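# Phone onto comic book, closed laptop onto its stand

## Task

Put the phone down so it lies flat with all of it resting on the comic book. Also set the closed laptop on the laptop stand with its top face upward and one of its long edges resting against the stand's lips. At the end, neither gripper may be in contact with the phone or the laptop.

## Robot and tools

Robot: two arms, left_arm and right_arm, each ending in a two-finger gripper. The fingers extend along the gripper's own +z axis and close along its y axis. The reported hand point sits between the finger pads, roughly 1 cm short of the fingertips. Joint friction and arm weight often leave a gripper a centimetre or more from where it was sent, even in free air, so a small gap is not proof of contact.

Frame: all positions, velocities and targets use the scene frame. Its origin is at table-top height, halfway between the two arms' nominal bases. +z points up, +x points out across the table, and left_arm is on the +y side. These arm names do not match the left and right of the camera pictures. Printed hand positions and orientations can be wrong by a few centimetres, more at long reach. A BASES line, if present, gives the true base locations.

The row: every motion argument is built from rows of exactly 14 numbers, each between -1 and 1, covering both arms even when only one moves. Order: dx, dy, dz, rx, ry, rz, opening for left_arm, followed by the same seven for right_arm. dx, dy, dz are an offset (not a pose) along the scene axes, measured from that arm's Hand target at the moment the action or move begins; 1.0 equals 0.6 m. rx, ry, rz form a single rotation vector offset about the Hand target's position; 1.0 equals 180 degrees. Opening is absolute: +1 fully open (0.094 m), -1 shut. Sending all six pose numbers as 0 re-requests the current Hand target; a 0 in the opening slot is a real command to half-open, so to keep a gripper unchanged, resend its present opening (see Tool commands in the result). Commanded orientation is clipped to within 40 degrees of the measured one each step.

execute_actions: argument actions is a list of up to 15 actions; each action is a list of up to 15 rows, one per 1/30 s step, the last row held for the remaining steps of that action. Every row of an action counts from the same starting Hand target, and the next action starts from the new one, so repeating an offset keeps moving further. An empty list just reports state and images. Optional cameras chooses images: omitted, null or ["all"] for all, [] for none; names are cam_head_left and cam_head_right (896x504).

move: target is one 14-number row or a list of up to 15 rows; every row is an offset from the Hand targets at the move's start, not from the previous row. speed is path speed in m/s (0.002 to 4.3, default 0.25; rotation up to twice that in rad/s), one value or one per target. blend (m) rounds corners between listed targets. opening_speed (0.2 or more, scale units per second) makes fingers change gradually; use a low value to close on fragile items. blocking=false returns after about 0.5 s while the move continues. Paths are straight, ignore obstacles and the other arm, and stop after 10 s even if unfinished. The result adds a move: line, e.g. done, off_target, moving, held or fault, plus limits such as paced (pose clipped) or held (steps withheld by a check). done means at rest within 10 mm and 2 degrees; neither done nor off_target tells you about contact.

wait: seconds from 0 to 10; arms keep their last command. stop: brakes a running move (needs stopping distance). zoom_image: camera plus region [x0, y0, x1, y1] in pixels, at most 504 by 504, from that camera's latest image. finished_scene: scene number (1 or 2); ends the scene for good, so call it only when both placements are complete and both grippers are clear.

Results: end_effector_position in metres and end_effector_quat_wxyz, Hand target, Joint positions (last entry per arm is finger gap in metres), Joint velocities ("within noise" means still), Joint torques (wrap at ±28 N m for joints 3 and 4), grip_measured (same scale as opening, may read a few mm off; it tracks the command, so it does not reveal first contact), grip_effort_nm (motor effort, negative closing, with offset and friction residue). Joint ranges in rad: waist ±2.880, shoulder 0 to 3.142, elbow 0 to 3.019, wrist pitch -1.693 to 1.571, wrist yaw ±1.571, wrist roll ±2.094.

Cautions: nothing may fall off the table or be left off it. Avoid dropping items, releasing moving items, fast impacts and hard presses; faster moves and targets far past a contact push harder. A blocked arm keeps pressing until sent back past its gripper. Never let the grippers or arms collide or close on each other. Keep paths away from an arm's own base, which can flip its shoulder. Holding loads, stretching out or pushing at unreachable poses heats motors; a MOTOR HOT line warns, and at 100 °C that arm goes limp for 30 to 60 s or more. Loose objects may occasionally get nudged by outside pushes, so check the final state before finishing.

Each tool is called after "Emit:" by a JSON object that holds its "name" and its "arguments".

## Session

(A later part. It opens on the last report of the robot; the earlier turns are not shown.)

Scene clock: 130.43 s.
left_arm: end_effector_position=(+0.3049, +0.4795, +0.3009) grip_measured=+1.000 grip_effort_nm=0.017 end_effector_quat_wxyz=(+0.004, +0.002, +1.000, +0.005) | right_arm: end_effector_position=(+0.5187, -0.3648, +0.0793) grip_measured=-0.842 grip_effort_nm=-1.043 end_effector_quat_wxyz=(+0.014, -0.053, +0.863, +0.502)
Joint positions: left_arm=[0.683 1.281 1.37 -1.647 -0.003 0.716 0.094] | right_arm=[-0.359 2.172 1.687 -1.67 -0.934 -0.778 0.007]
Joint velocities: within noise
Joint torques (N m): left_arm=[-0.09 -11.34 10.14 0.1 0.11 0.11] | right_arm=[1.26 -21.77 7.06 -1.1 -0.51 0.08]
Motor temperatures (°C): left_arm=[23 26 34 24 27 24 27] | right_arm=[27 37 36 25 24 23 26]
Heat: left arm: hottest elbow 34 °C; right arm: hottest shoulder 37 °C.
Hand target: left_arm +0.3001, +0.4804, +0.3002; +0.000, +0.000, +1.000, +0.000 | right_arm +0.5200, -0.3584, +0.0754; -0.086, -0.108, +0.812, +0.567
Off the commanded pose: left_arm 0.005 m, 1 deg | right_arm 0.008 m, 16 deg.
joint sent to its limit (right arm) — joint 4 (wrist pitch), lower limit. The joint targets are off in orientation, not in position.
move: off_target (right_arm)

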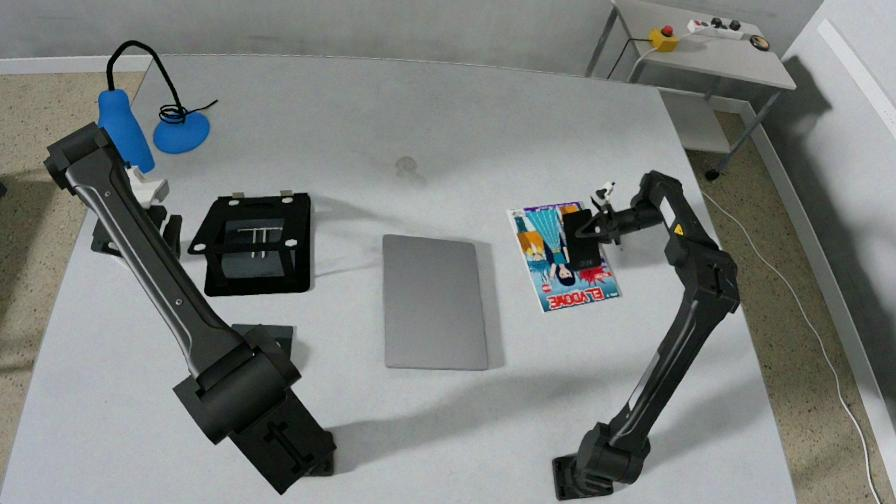

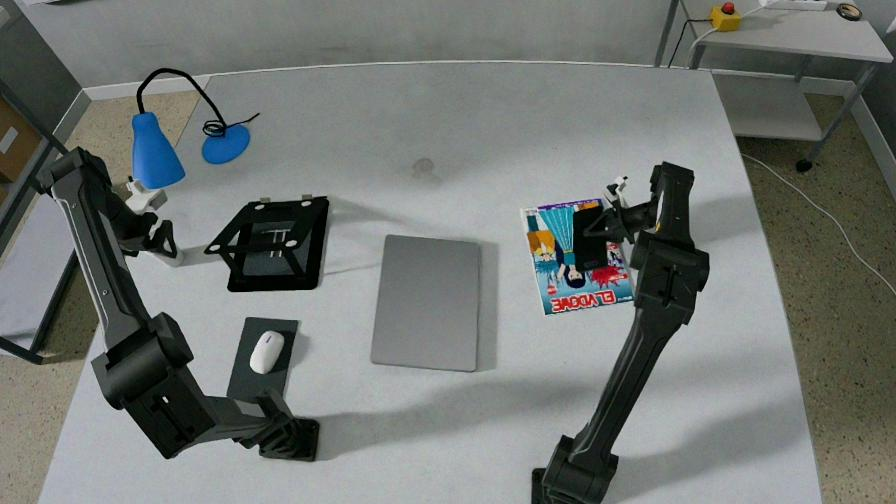

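Emit:
{"name": "move", "arguments": {"target": [0,0,0,0,0,0,1,0,0.025,-0.055,0,0,0,-1], "speed": 0.08}}

Emit:
{"name": "zoom_image", "arguments": {"camera": "cam_head_left", "region": [500, 180, 640, 320]}}

Emit:
{"name": "zoom_image", "arguments": {"camera": "cam_head_right", "region": [510, 180, 650, 320]}}

Scene clock: 139.63 s.
left_arm: end_effector_position=(+0.3049, +0.4795, +0.3009) grip_measured=+1.000 grip_effort_nm=0.017 end_effector_quat_wxyz=(+0.004, +0.002, +1.000, +0.005) | right_arm: end_effector_position=(+0.5158, -0.3490, +0.0465) grip_measured=-0.842 grip_effort_nm=-1.038 end_effector_quat_wxyz=(-0.009, -0.065, +0.856, +0.513)
Joint positions: left_arm=[0.683 1.281 1.37 -1.647 -0.003 0.716 0.094] | right_arm=[-0.333 2.237 1.687 -1.67 -0.934 -0.815 0.007]
Joint velocities: within noise
Joint torques (N m): left_arm=[-0.62 -11.11 10.24 -0.06 0.18 0.09] | right_arm=[1.14 -22.59 7.47 -1.2 -0.57 0]
Motor temperatures (°C): left_arm=[23 26 34 24 27 24 27] | right_arm=[27 37 36 25 24 23 27]
Heat: left arm: hottest elbow 34 °C; right arm: hottest shoulder 37 °C.
Hand target: left_arm +0.3001, +0.4804, +0.3002; +0.000, +0.000, +1.000, +0.000 | right_arm +0.5200, -0.3435, +0.0423; -0.086, -0.108, +0.812, +0.567
Off the commanded pose: left_arm 0.005 m, 1 deg | right_arm 0.008 m, 13 deg.
joint sent to its limit (right arm) — joint 4 (wrist pitch), lower limit. The joint targets are off in orientation, not in position.
move: off_target (right_arm)

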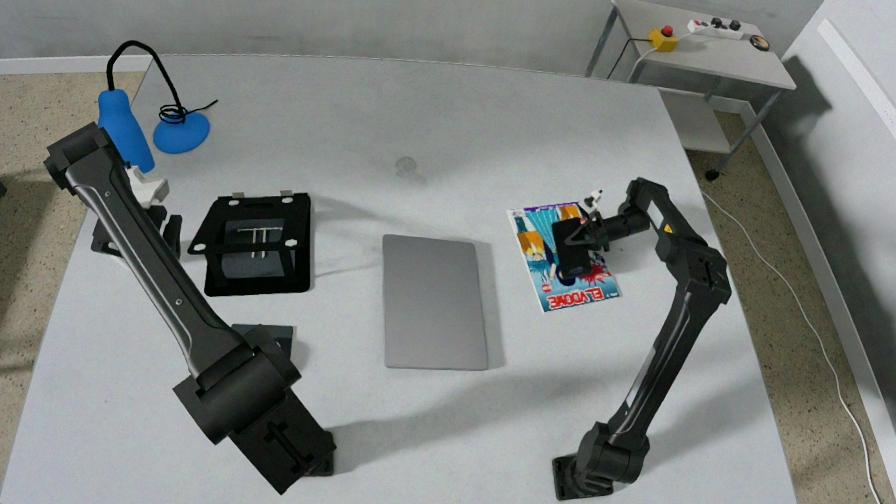

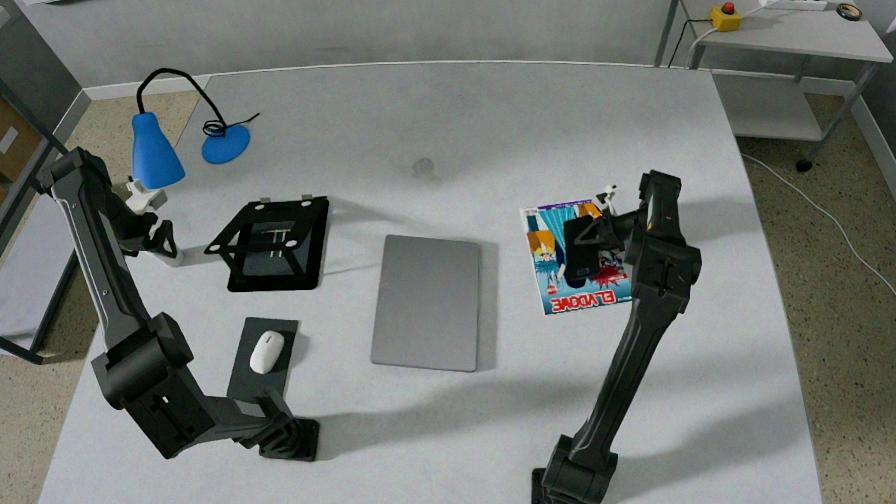

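Scaled by 3.600.

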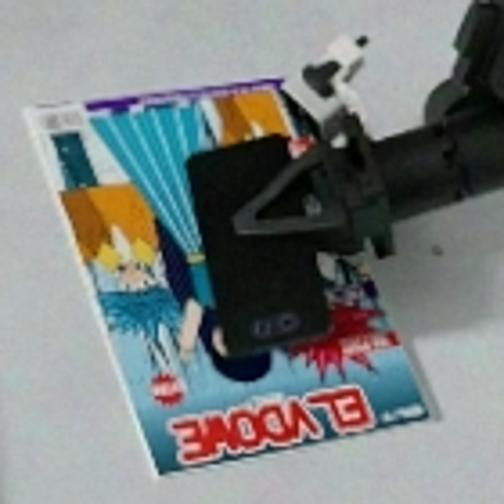

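Scaled by 3.600.

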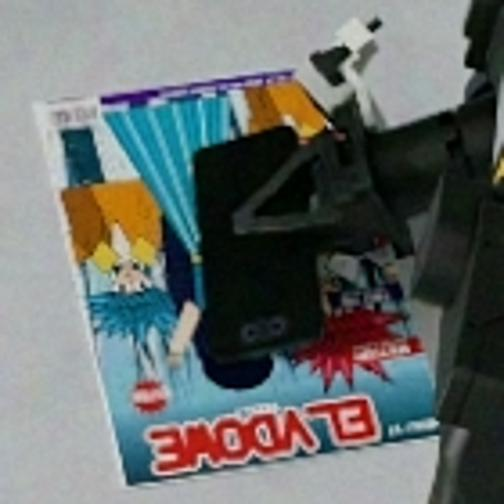

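Emit:
{"name": "move", "arguments": {"target": [0,0,0,0,0,0,1,0,0.003,-0.027,0,0,0,-1], "speed": 0.05}}

Emit:
{"name": "zoom_image", "arguments": {"camera": "cam_head_left", "region": [500, 180, 640, 320]}}

Scene clock: 144.43 s.
left_arm: end_effector_position=(+0.3049, +0.4795, +0.3009) grip_measured=+1.000 grip_effort_nm=0.017 end_effector_quat_wxyz=(+0.004, +0.002, +1.000, +0.005) | right_arm: end_effector_position=(+0.5135, -0.3468, +0.0322) grip_measured=-0.842 grip_effort_nm=-1.038 end_effector_quat_wxyz=(-0.017, -0.066, +0.853, +0.518)
Joint positions: left_arm=[0.683 1.281 1.37 -1.647 -0.003 0.716 0.094] | right_arm=[-0.33 2.265 1.687 -1.67 -0.934 -0.831 0.007]
Joint velocities: within noise
Joint torques (N m): left_arm=[-0.97 -10.81 10.36 -0.18 0.17 0.1] | right_arm=[1.38 -22.01 8.05 -1.25 -0.48 0]
Motor temperatures (°C): left_arm=[23 26 34 24 27 24 27] | right_arm=[27 37 36 25 24 23 27]
Heat: left arm: hottest elbow 34 °C; right arm: hottest shoulder 37 °C.
Hand target: left_arm +0.3001, +0.4804, +0.3002; +0.000, +0.000, +1.000, +0.000 | right_arm +0.5200, -0.3415, +0.0262; -0.086, -0.108, +0.812, +0.567
Off the commanded pose: left_arm 0.005 m, 1 deg | right_arm 0.010 m, 12 deg.
joint sent to its limit (right arm) — joint 4 (wrist pitch), lower limit. The joint targets are off in orientation, not in position.
move: off_target (right_arm)

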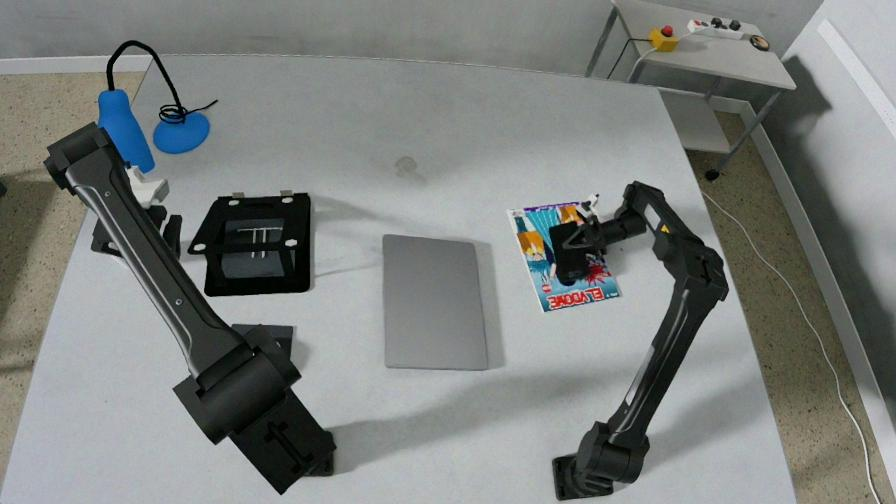

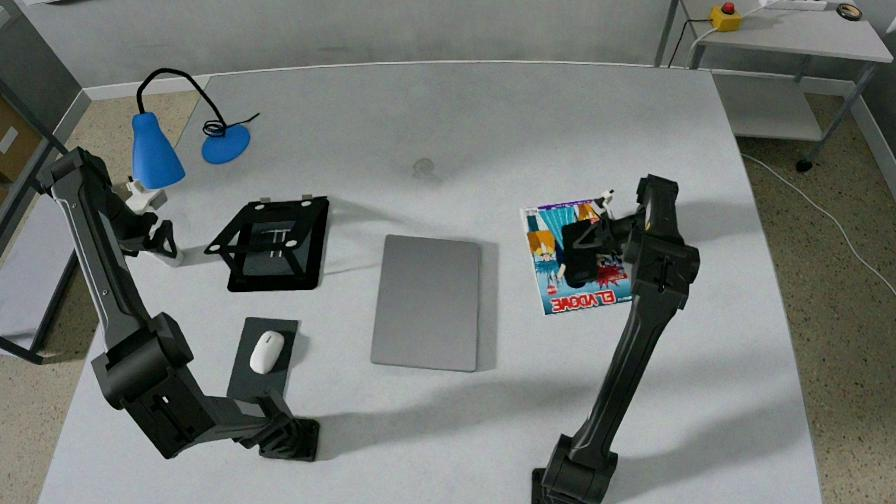

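Scaled by 3.600.

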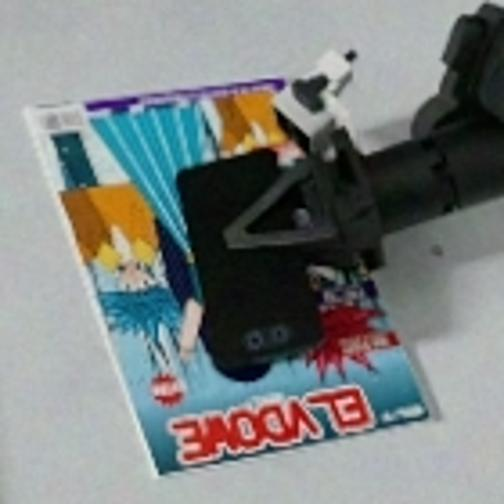

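Emit:
{"name": "move", "arguments": {"target": [0,0,0,0,0,0,1,0,0.002,-0.02,0,0,0,-1], "speed": 0.05}}

Emit:
{"name": "zoom_image", "arguments": {"camera": "cam_head_left", "region": [500, 180, 640, 320]}}

Emit:
{"name": "zoom_image", "arguments": {"camera": "cam_head_right", "region": [510, 180, 650, 320]}}

Scene clock: 149.73 s.
left_arm: end_effector_position=(+0.3049, +0.4795, +0.3009) grip_measured=+1.000 grip_effort_nm=0.017 end_effector_quat_wxyz=(+0.004, +0.002, +1.000, +0.005) | right_arm: end_effector_position=(+0.5121, -0.3457, +0.0288) grip_measured=-0.842 grip_effort_nm=-1.038 end_effector_quat_wxyz=(-0.022, -0.060, +0.850, +0.522)
Joint positions: left_arm=[0.683 1.281 1.37 -1.647 -0.003 0.716 0.094] | right_arm=[-0.33 2.275 1.687 -1.679 -0.939 -0.831 0.007]
Joint velocities: within noise
Joint torques (N m): left_arm=[-0.73 -10.81 10.25 0.09 0.18 0.04] | right_arm=[1.44 -20.72 8.49 -0.98 -0.26 -0.11]
Motor temperatures (°C): left_arm=[23 26 34 24 27 24 27] | right_arm=[27 37 36 25 24 23 27]
Heat: left arm: hottest elbow 34 °C; right arm: hottest shoulder 37 °C.
Hand target: left_arm +0.3001, +0.4804, +0.3002; +0.000, +0.000, +1.000, +0.000 | right_arm +0.5200, -0.3404, +0.0141; -0.086, -0.108, +0.812, +0.567
Off the commanded pose: left_arm 0.005 m, 1 deg | right_arm 0.017 m, 11 deg.
joint sent to its limit (right arm) — joint 4 (wrist pitch), lower limit. The joint targets are off in orientation, not in position.
move: off_target (right_arm)

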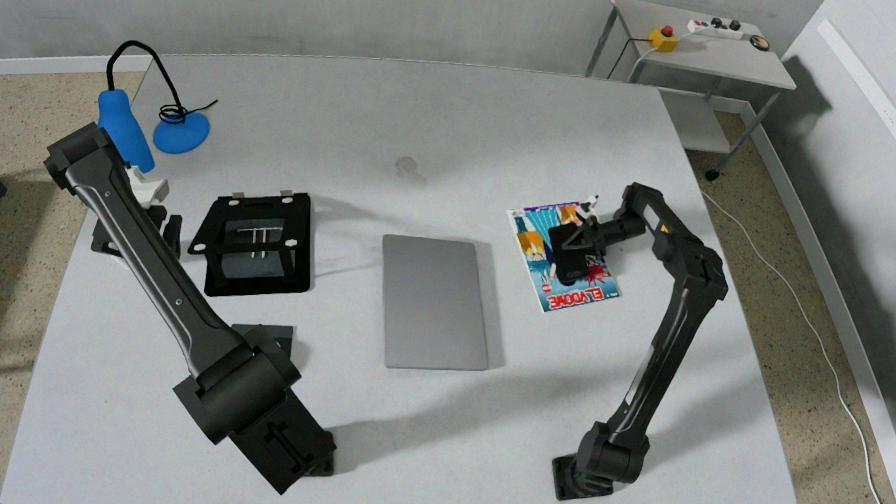

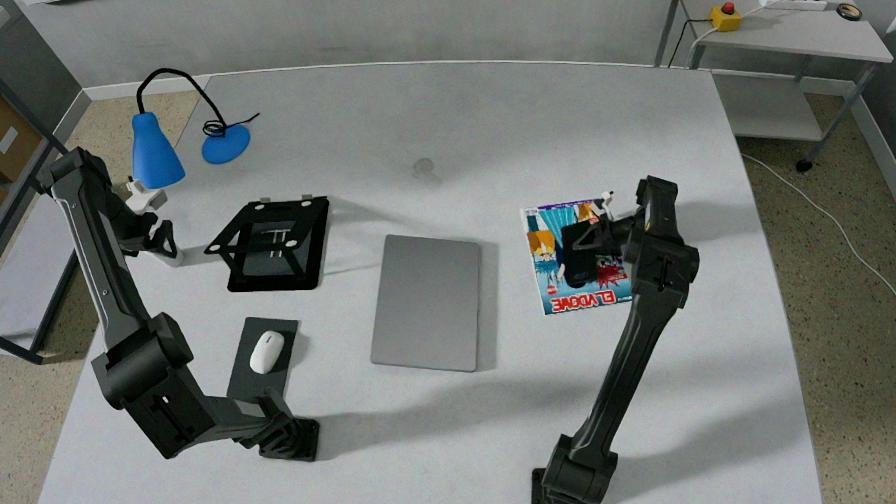

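Scaled by 3.600.

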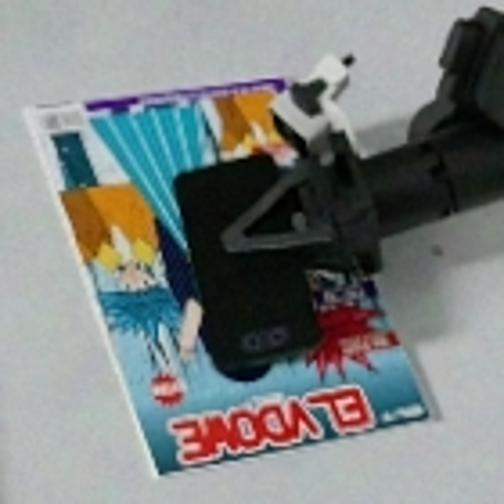

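Scaled by 3.600.

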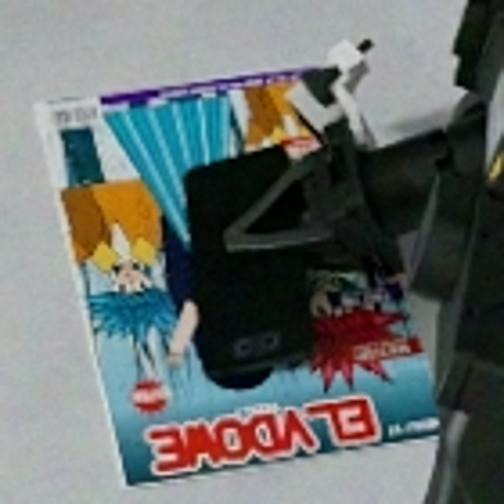

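Emit:
{"name": "move", "arguments": {"target": [[0,0,0,0,0,0,1,0,0,0.006,0,0,0,-1],[0,0,0,0,0,0,1,0,0,0.006,0,0,0,-0.55]], "speed": 0.05, "opening_speed": 0.2}}

Emit:
{"name": "zoom_image", "arguments": {"camera": "cam_head_left", "region": [500, 180, 640, 320]}}

Emit:
{"name": "zoom_image", "arguments": {"camera": "cam_head_right", "region": [510, 180, 650, 320]}}

Scene clock: 160.13 s.
left_arm: end_effector_position=(+0.3049, +0.4795, +0.3009) grip_measured=+1.000 grip_effort_nm=0.017 end_effector_quat_wxyz=(+0.004, +0.002, +1.000, +0.005) | right_arm: end_effector_position=(+0.5107, -0.3437, +0.0248) grip_measured=-0.552 grip_effort_nm=0.085 end_effector_quat_wxyz=(-0.026, -0.063, +0.849, +0.524)
Joint positions: left_arm=[0.683 1.281 1.37 -1.647 -0.003 0.716 0.094] | right_arm=[-0.327 2.283 1.687 -1.682 -0.937 -0.839 0.021]
Joint velocities: within noise
Joint torques (N m): left_arm=[-0.85 -10.17 10.11 -0.28 0.11 0.07] | right_arm=[1.26 -22.01 8.34 -0.77 -0.32 0.01]
Motor temperatures (°C): left_arm=[23 26 34 24 27 24 27] | right_arm=[27 37 36 25 24 23 27]
Heat: left arm: hottest elbow 34 °C; right arm: hottest shoulder 37 °C.
Hand target: left_arm +0.3001, +0.4804, +0.3002; +0.000, +0.000, +1.000, +0.000 | right_arm +0.5200, -0.3405, +0.0178; -0.086, -0.108, +0.812, +0.567
Off the commanded pose: left_arm 0.005 m, 1 deg | right_arm 0.012 m, 11 deg.
joint read past its limit (right arm) — joint 4 (wrist pitch), lower limit.
joint sent to its limit (right arm) — joint 4 (wrist pitch), lower limit. The joint targets are off in orientation, not in position.
move: off_target (right_arm); target 2's new opening was sent with right_arm's hand 0.015 m and 11 deg from that target

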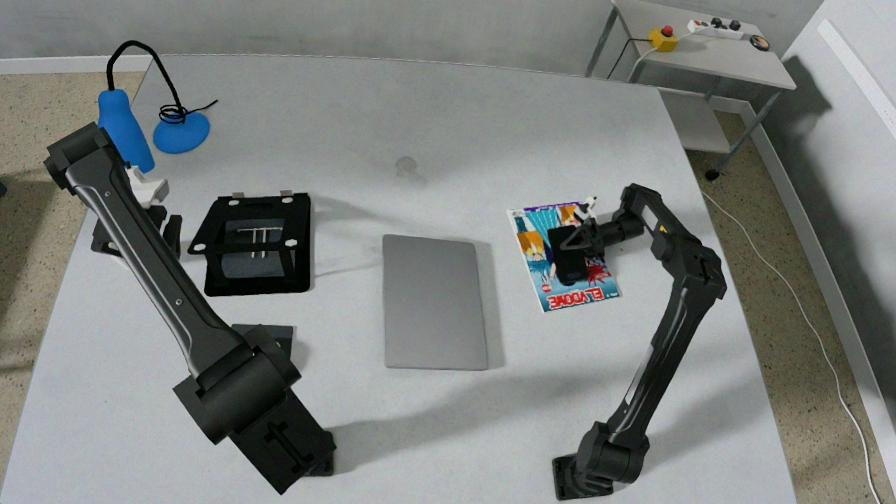

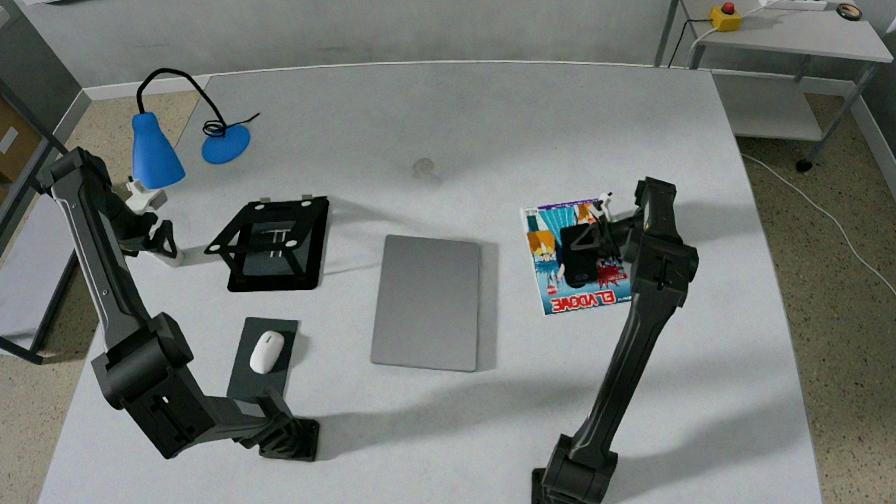

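Scaled by 3.600.

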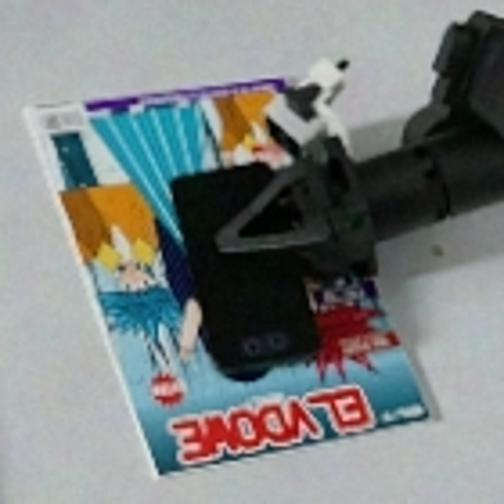

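Scaled by 3.600.

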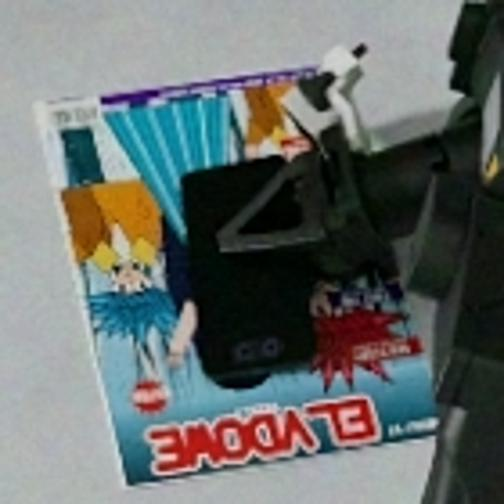

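Emit:
{"name": "move", "arguments": {"target": [0,0,0,0,0,0,1,0,-0.065,0.008,0,0,0,-0.55], "speed": 0.04}}

Emit:
{"name": "zoom_image", "arguments": {"camera": "cam_head_left", "region": [500, 180, 640, 320]}}

Emit:
{"name": "zoom_image", "arguments": {"camera": "cam_head_right", "region": [510, 180, 650, 320]}}

Scene clock: 166.00 s.
left_arm: end_effector_position=(+0.3049, +0.4795, +0.3009) grip_measured=+1.000 grip_effort_nm=0.017 end_effector_quat_wxyz=(+0.004, +0.002, +1.000, +0.005) | right_arm: end_effector_position=(+0.5097, -0.3594, +0.0243) grip_measured=-0.552 grip_effort_nm=0.085 end_effector_quat_wxyz=(-0.021, -0.063, +0.854, +0.516)
Joint positions: left_arm=[0.683 1.281 1.37 -1.647 -0.003 0.716 0.094] | right_arm=[-0.352 2.283 1.696 -1.684 -0.915 -0.848 0.021]
Joint velocities: within noise
Joint torques (N m): left_arm=[-0.73 -10.58 10.28 -0.23 0.16 0.08] | right_arm=[-1.44 -22.83 9.02 -0.8 0.11 0.02]
Motor temperatures (°C): left_arm=[23 26 33 24 27 24 27] | right_arm=[27 38 36 25 24 23 26]
Heat: left arm: hottest elbow 33 °C; right arm: hottest shoulder 38 °C.
Hand target: left_arm +0.3001, +0.4804, +0.3002; +0.000, +0.000, +1.000, +0.000 | right_arm +0.5201, -0.3794, +0.0226; -0.086, -0.108, +0.812, +0.567
Off the commanded pose: left_arm 0.005 m, 1 deg | right_arm 0.023 m, 12 deg.
joint read past its limit (right arm) — joint 4 (wrist pitch), lower limit.
joint sent to its limit (right arm) — joint 4 (wrist pitch), lower limit. The joint targets are off in orientation, not in position.
move: off_target (right_arm)

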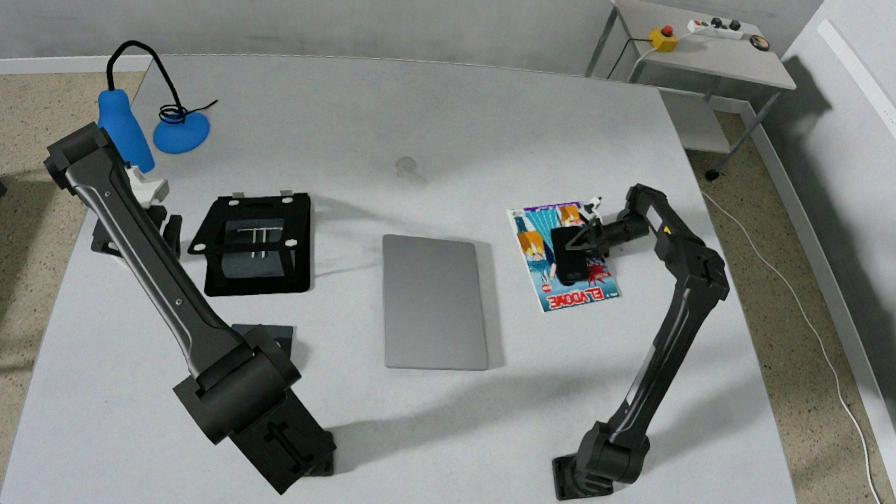

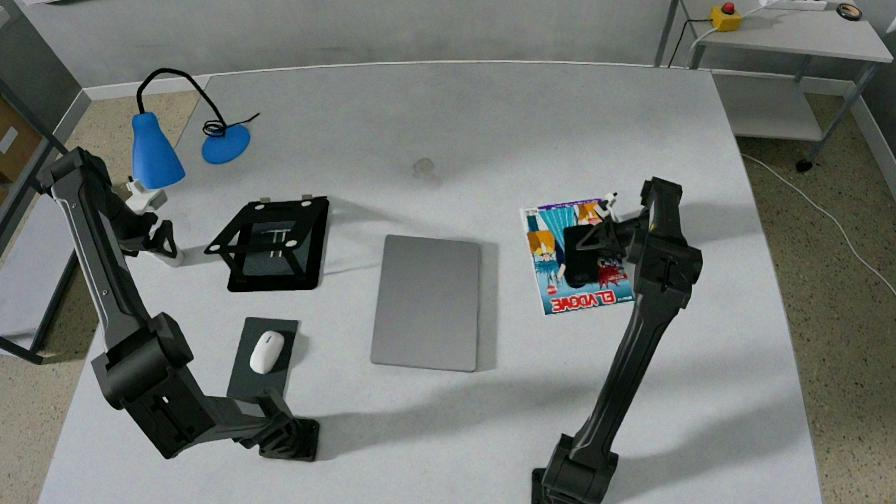

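Scaled by 3.600.

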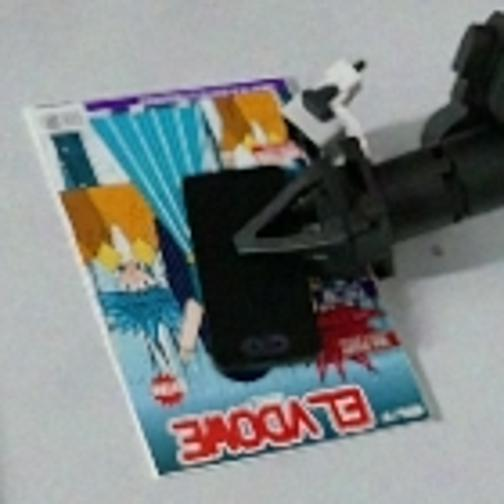

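Scaled by 3.600.

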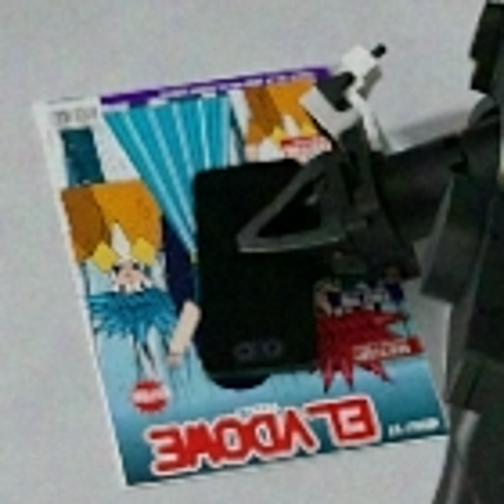

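Emit:
{"name": "move", "arguments": {"target": [0,0,0,0,0,0,1,0,-0.03,0,0,0,0,-0.45], "speed": 0.15}}

Emit:
{"name": "zoom_image", "arguments": {"camera": "cam_head_left", "region": [500, 180, 640, 320]}}

Scene clock: 171.83 s.
left_arm: end_effector_position=(+0.3049, +0.4795, +0.3009) grip_measured=+1.000 grip_effort_nm=0.022 end_effector_quat_wxyz=(+0.004, +0.002, +1.000, +0.005) | right_arm: end_effector_position=(+0.5104, -0.3776, +0.0264) grip_measured=-0.452 grip_effort_nm=0.100 end_effector_quat_wxyz=(-0.012, -0.058, +0.859, +0.509)
Joint positions: left_arm=[0.683 1.281 1.37 -1.647 -0.003 0.716 0.094] | right_arm=[-0.381 2.281 1.709 -1.684 -0.9 -0.853 0.026]
Joint velocities: within noise
Joint torques (N m): left_arm=[-0.67 -10.29 10.24 -0.03 0.2 0.07] | right_arm=[-1.26 -22.59 9.11 -0.77 0.13 0.02]
Motor temperatures (°C): left_arm=[23 26 33 24 27 24 27] | right_arm=[27 38 36 25 24 23 26]
Heat: left arm: hottest elbow 33 °C; right arm: hottest shoulder 38 °C.
Hand target: left_arm +0.3001, +0.4804, +0.3002; +0.000, +0.000, +1.000, +0.000 | right_arm +0.5200, -0.3974, +0.0225; -0.086, -0.108, +0.812, +0.567
Off the commanded pose: left_arm 0.005 m, 1 deg | right_arm 0.022 m, 13 deg.
joint read past its limit (right arm) — joint 4 (wrist pitch), lower limit.
joint sent to its limit (right arm) — joint 4 (wrist pitch), lower limit. The joint targets are off in orientation, not in position.
move: off_target (right_arm)

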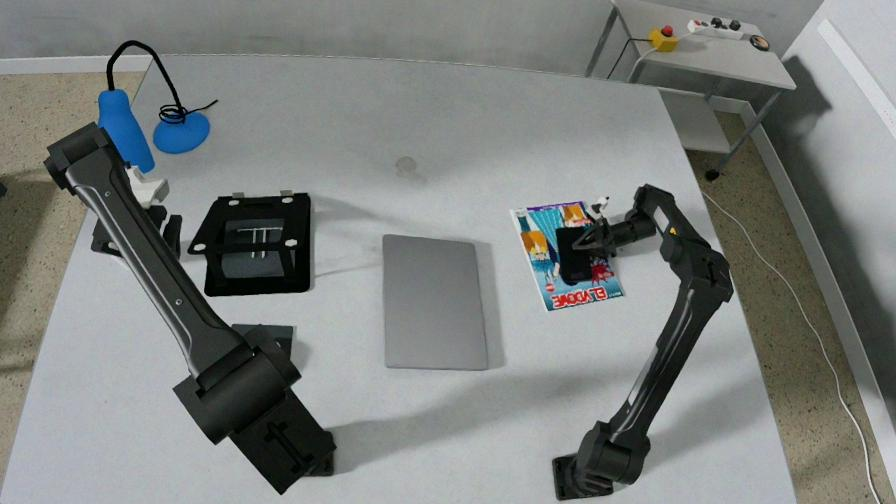

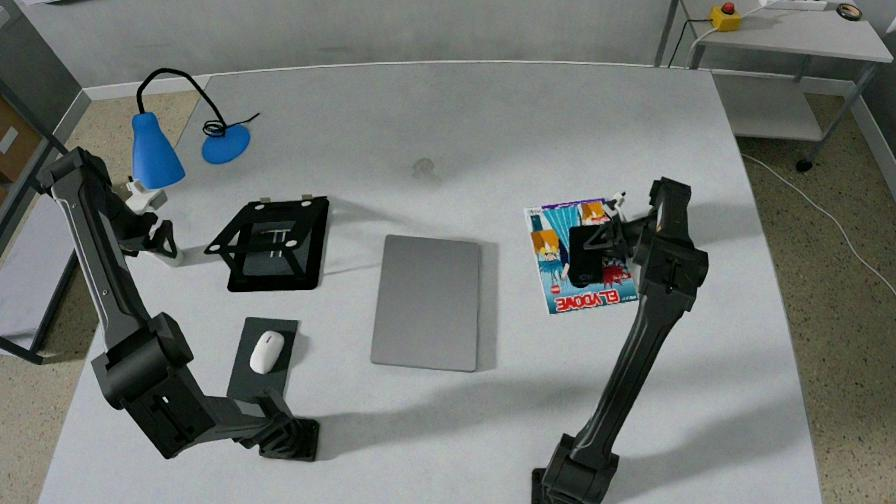

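Scaled by 3.600.

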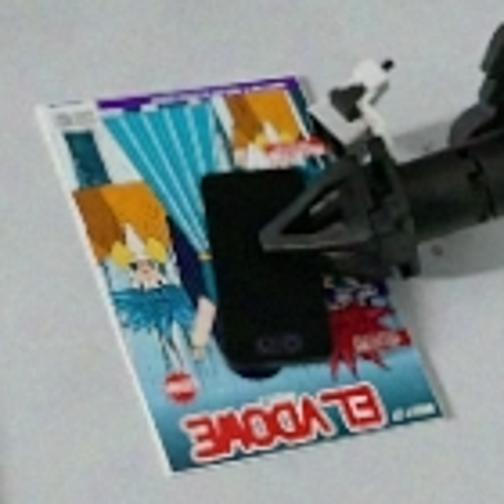

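Emit:
{"name": "move", "arguments": {"target": [[0,0,0,0,0,0,1,0,0.0,0.02,0,0,0,-0.45],[0,0,0,0,0,0,1,0,-0.05,0.055,0,0,0,-0.45]], "speed": 0.12}}

Emit:
{"name": "zoom_image", "arguments": {"camera": "cam_head_left", "region": [500, 180, 640, 320]}}

Emit:
{"name": "zoom_image", "arguments": {"camera": "cam_head_right", "region": [510, 180, 650, 320]}}

Scene clock: 177.37 s.
left_arm: end_effector_position=(+0.3049, +0.4795, +0.3009) grip_measured=+1.000 grip_effort_nm=0.017 end_effector_quat_wxyz=(+0.004, +0.002, +1.000, +0.005) | right_arm: end_effector_position=(+0.5021, -0.4195, +0.0353) grip_measured=-0.451 grip_effort_nm=0.051 end_effector_quat_wxyz=(+0.002, -0.034, +0.869, +0.494)
Joint positions: left_arm=[0.683 1.281 1.37 -1.647 -0.003 0.716 0.094] | right_arm=[-0.453 2.257 1.709 -1.684 -0.865 -0.84 0.026]
Joint velocities: within noise
Joint torques (N m): left_arm=[-0.62 -11.22 10.18 -0.03 0.1 0.06] | right_arm=[0.56 -25.93 9.51 -0.73 -0.35 0.19]
Motor temperatures (°C): left_arm=[23 26 33 24 27 24 27] | right_arm=[27 38 37 25 24 23 26]
Heat: left arm: hottest elbow 33 °C; right arm: hottest shoulder 38 °C.
Hand target: left_arm +0.3001, +0.4804, +0.3002; +0.000, +0.000, +1.000, +0.000 | right_arm +0.5200, -0.4273, +0.0556; -0.086, -0.108, +0.812, +0.567
Off the commanded pose: left_arm 0.005 m, 1 deg | right_arm 0.028 m, 17 deg.
joint read past its limit (right arm) — joint 4 (wrist pitch), lower limit.
joint sent to its limit (right arm) — joint 4 (wrist pitch), lower limit. The joint targets are off in orientation, not in position.
move: off_target (right_arm)

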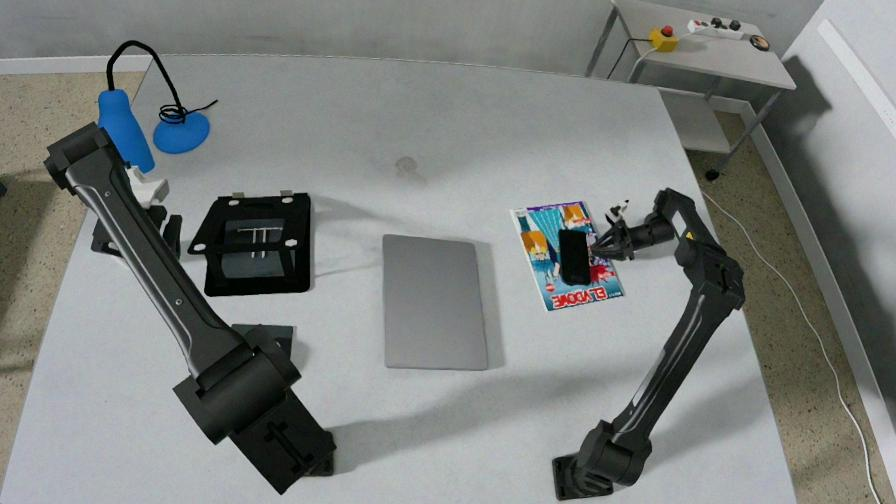

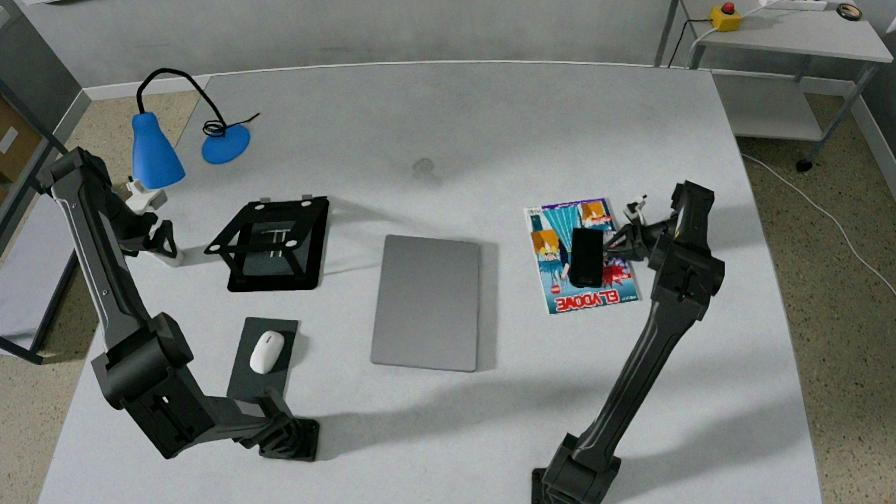

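Scaled by 3.600.

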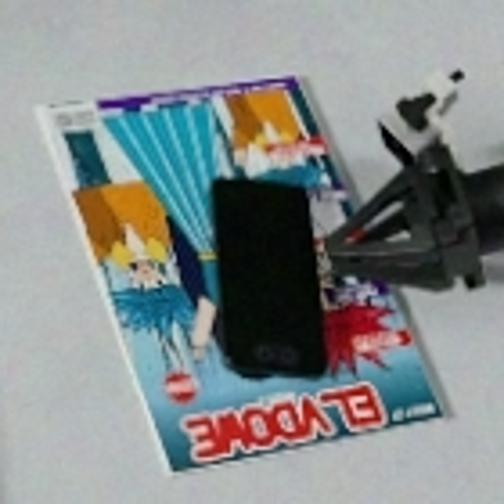

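Scaled by 3.600.

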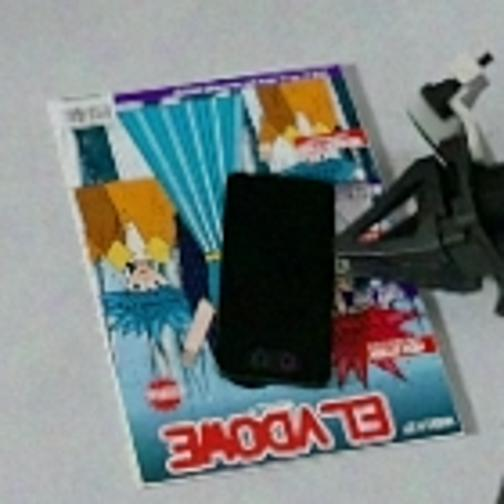

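Emit:
{"name": "move", "arguments": {"target": [[0,0,0,0,0,0,1,0,-0.06,0.06,0,0,0,0],[0,0,0,0,0,0,1,-0.4,-0.1,0.35,-0.28,0,0,0]], "speed": [0.15,0.4]}}

Emit:
{"name": "zoom_image", "arguments": {"camera": "cam_head_left", "region": [420, 230, 520, 390]}}

Emit:
{"name": "zoom_image", "arguments": {"camera": "cam_head_right", "region": [350, 300, 510, 390]}}

Emit:
{"name": "zoom_image", "arguments": {"camera": "cam_head_right", "region": [360, 220, 500, 310]}}

Emit:
{"name": "zoom_image", "arguments": {"camera": "cam_head_left", "region": [180, 180, 320, 305]}}

Scene clock: 188.20 s.
left_arm: end_effector_position=(+0.3049, +0.4795, +0.3009) grip_measured=+1.000 grip_effort_nm=0.022 end_effector_quat_wxyz=(+0.004, +0.002, +1.000, +0.005) | right_arm: end_effector_position=(+0.2841, -0.4841, +0.2707) grip_measured=-0.001 grip_effort_nm=0.066 end_effector_quat_wxyz=(-0.010, -0.062, +0.994, +0.085)
Joint positions: left_arm=[0.683 1.281 1.37 -1.647 -0.003 0.716 0.094] | right_arm=[-0.574 1.348 1.344 -1.684 -0.126 -0.7 0.047]
Joint velocities: within noise
Joint torques (N m): left_arm=[-0.67 -10.17 10.19 -0.23 0.16 0.07] | right_arm=[-0.38 -12.16 7.34 0.02 0 0.17]
Motor temperatures (°C): left_arm=[23 26 33 24 27 24 27] | right_arm=[27 38 37 25 24 23 26]
Heat: left arm: hottest elbow 33 °C; right arm: hottest shoulder 38 °C.
Hand target: left_arm +0.3001, +0.4804, +0.3002; +0.000, +0.000, +1.000, +0.000 | right_arm +0.2801, -0.4873, +0.2657; -0.124, -0.061, +0.976, +0.168
Off the commanded pose: left_arm 0.005 m, 1 deg | right_arm 0.007 m, 16 deg.
joint read past its limit (right arm) — joint 4 (wrist pitch), lower limit.
joint sent to its limit (right arm) — joint 4 (wrist pitch), lower limit. The joint targets are off in orientation, not in position.
move: off_target (right_arm)

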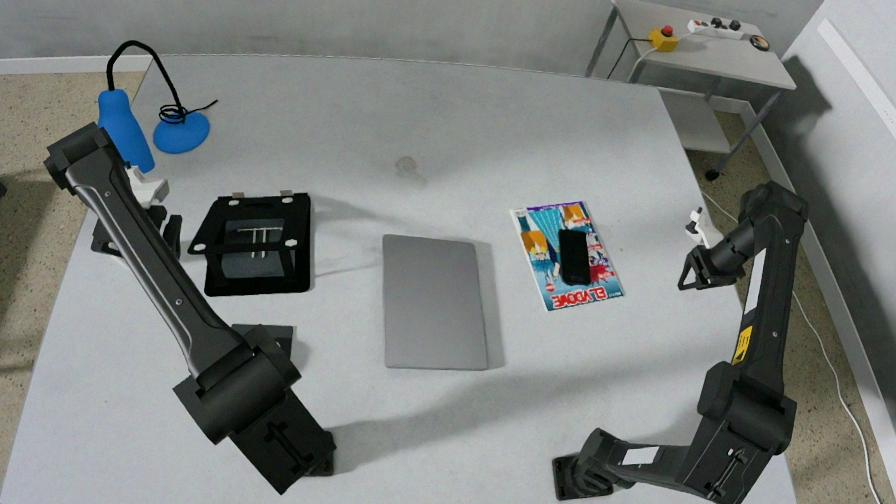

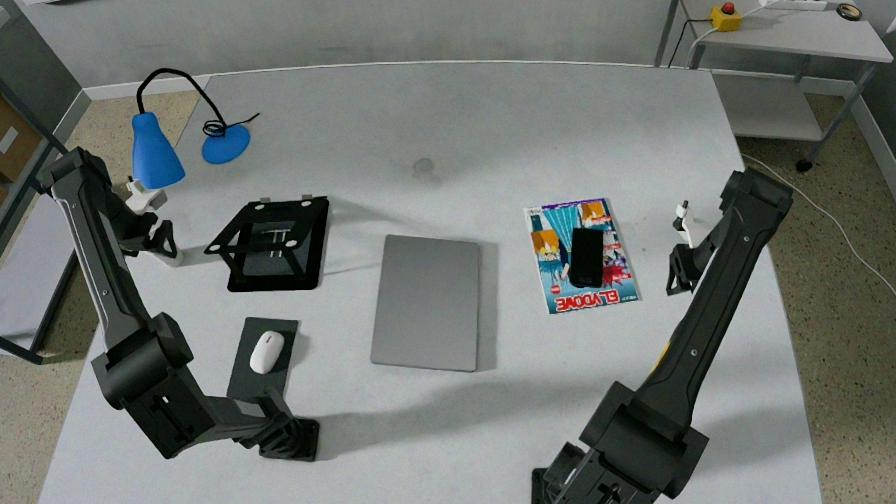

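Scaled by 3.150.

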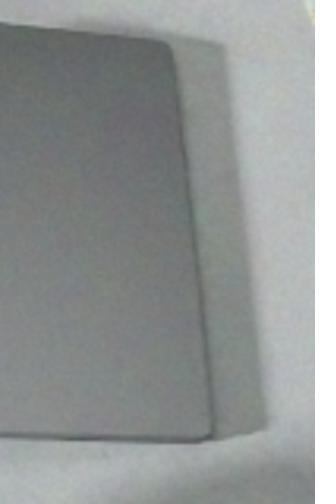

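Scaled by 3.150.

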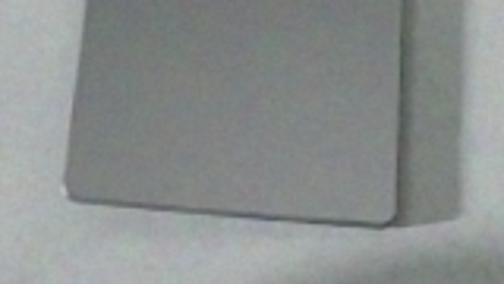

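Scaled by 3.600.

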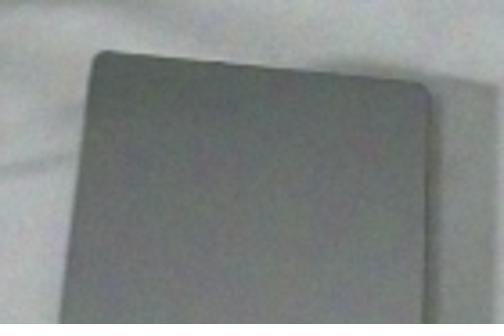

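Scaled by 3.600.

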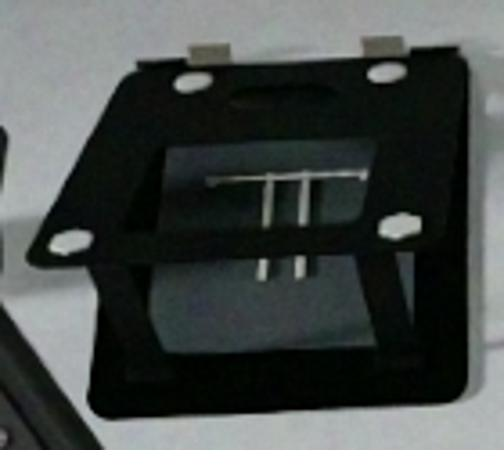

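Emit:
{"name": "move", "arguments": {"target": [[0.13,-0.4,-0.15,-0.373,-0.082,0.1225,1,0,0,0,0,0,0,0],[0.13,-0.40,-0.30,-0.373,-0.082,0.1225,1,0,0,0,0,0,0,0]], "speed": 0.35}}

Emit:
{"name": "zoom_image", "arguments": {"camera": "cam_head_left", "region": [270, 200, 470, 350]}}

Emit:
{"name": "zoom_image", "arguments": {"camera": "cam_head_right", "region": [270, 200, 470, 350]}}

Scene clock: 223.20 s.
left_arm: end_effector_position=(+0.3850, +0.2484, +0.1338) grip_measured=+1.000 grip_effort_nm=0.012 end_effector_quat_wxyz=(+0.147, -0.163, +0.810, -0.544) | right_arm: end_effector_position=(+0.2841, -0.4842, +0.2707) grip_measured=-0.001 grip_effort_nm=0.066 end_effector_quat_wxyz=(-0.010, -0.062, +0.994, +0.085)
Joint positions: left_arm=[0.457 1.418 0.722 -0.937 1.197 0.132 0.094] | right_arm=[-0.574 1.348 1.344 -1.684 -0.126 -0.7 0.047]
Joint velocities: within noise
Joint torques (N m): left_arm=[-2.49 -8.64 5.87 0.39 0.24 -0.19] | right_arm=[-0.44 -11.81 7.28 0.02 -0.02 0.16]
Motor temperatures (°C): left_arm=[23 26 33 24 27 24 27] | right_arm=[27 36 36 25 24 23 25]
Heat: left arm: hottest elbow 33 °C; right arm: hottest shoulder 36 °C.
Hand target: left_arm +0.3782, +0.2405, +0.1202; +0.121, -0.180, +0.808, -0.548 | right_arm +0.2800, -0.4874, +0.2657; -0.124, -0.061, +0.976, +0.168
Off the commanded pose: left_arm 0.017 m, 4 deg | right_arm 0.007 m, 16 deg.
joint read past its limit (right arm) — joint 4 (wrist pitch), lower limit.
joint sent to its limit (right arm) — joint 4 (wrist pitch), lower limit. The joint targets are off in orientation, not in position.
move: off_target (left_arm, right_arm)

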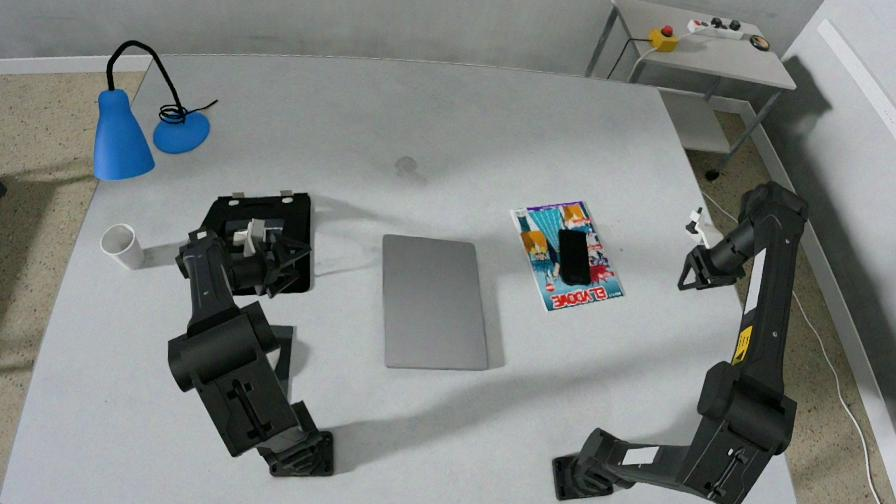

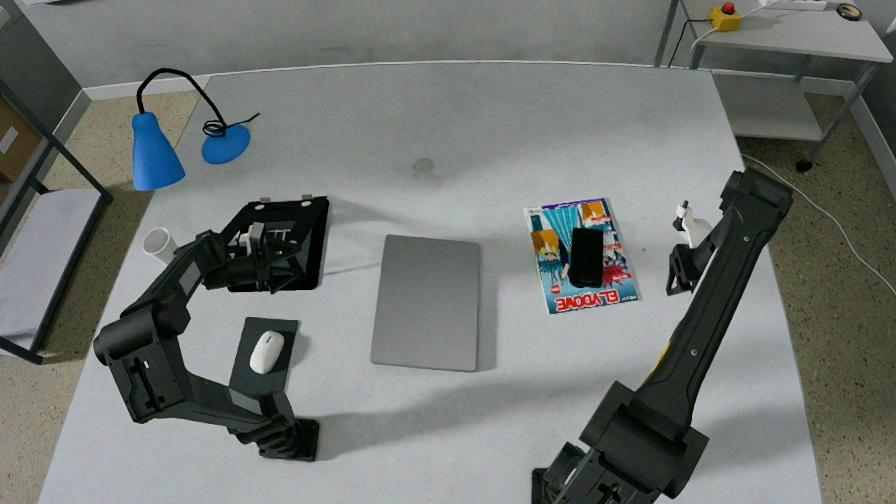

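Scaled by 2.520.

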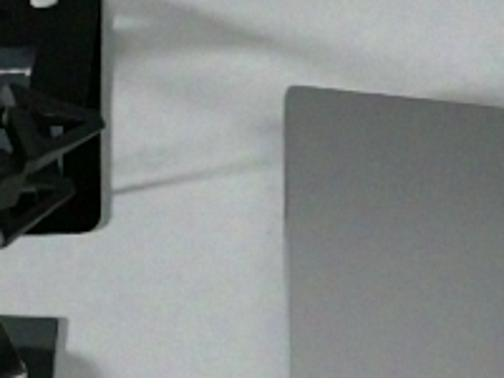

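Scaled by 2.520.

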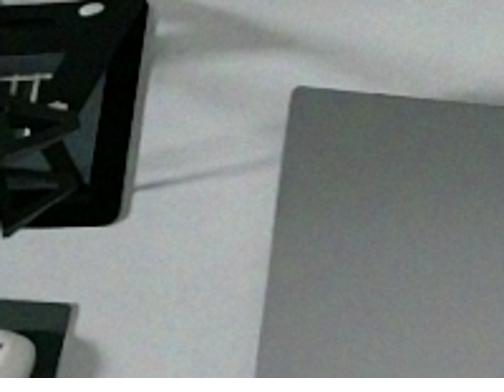

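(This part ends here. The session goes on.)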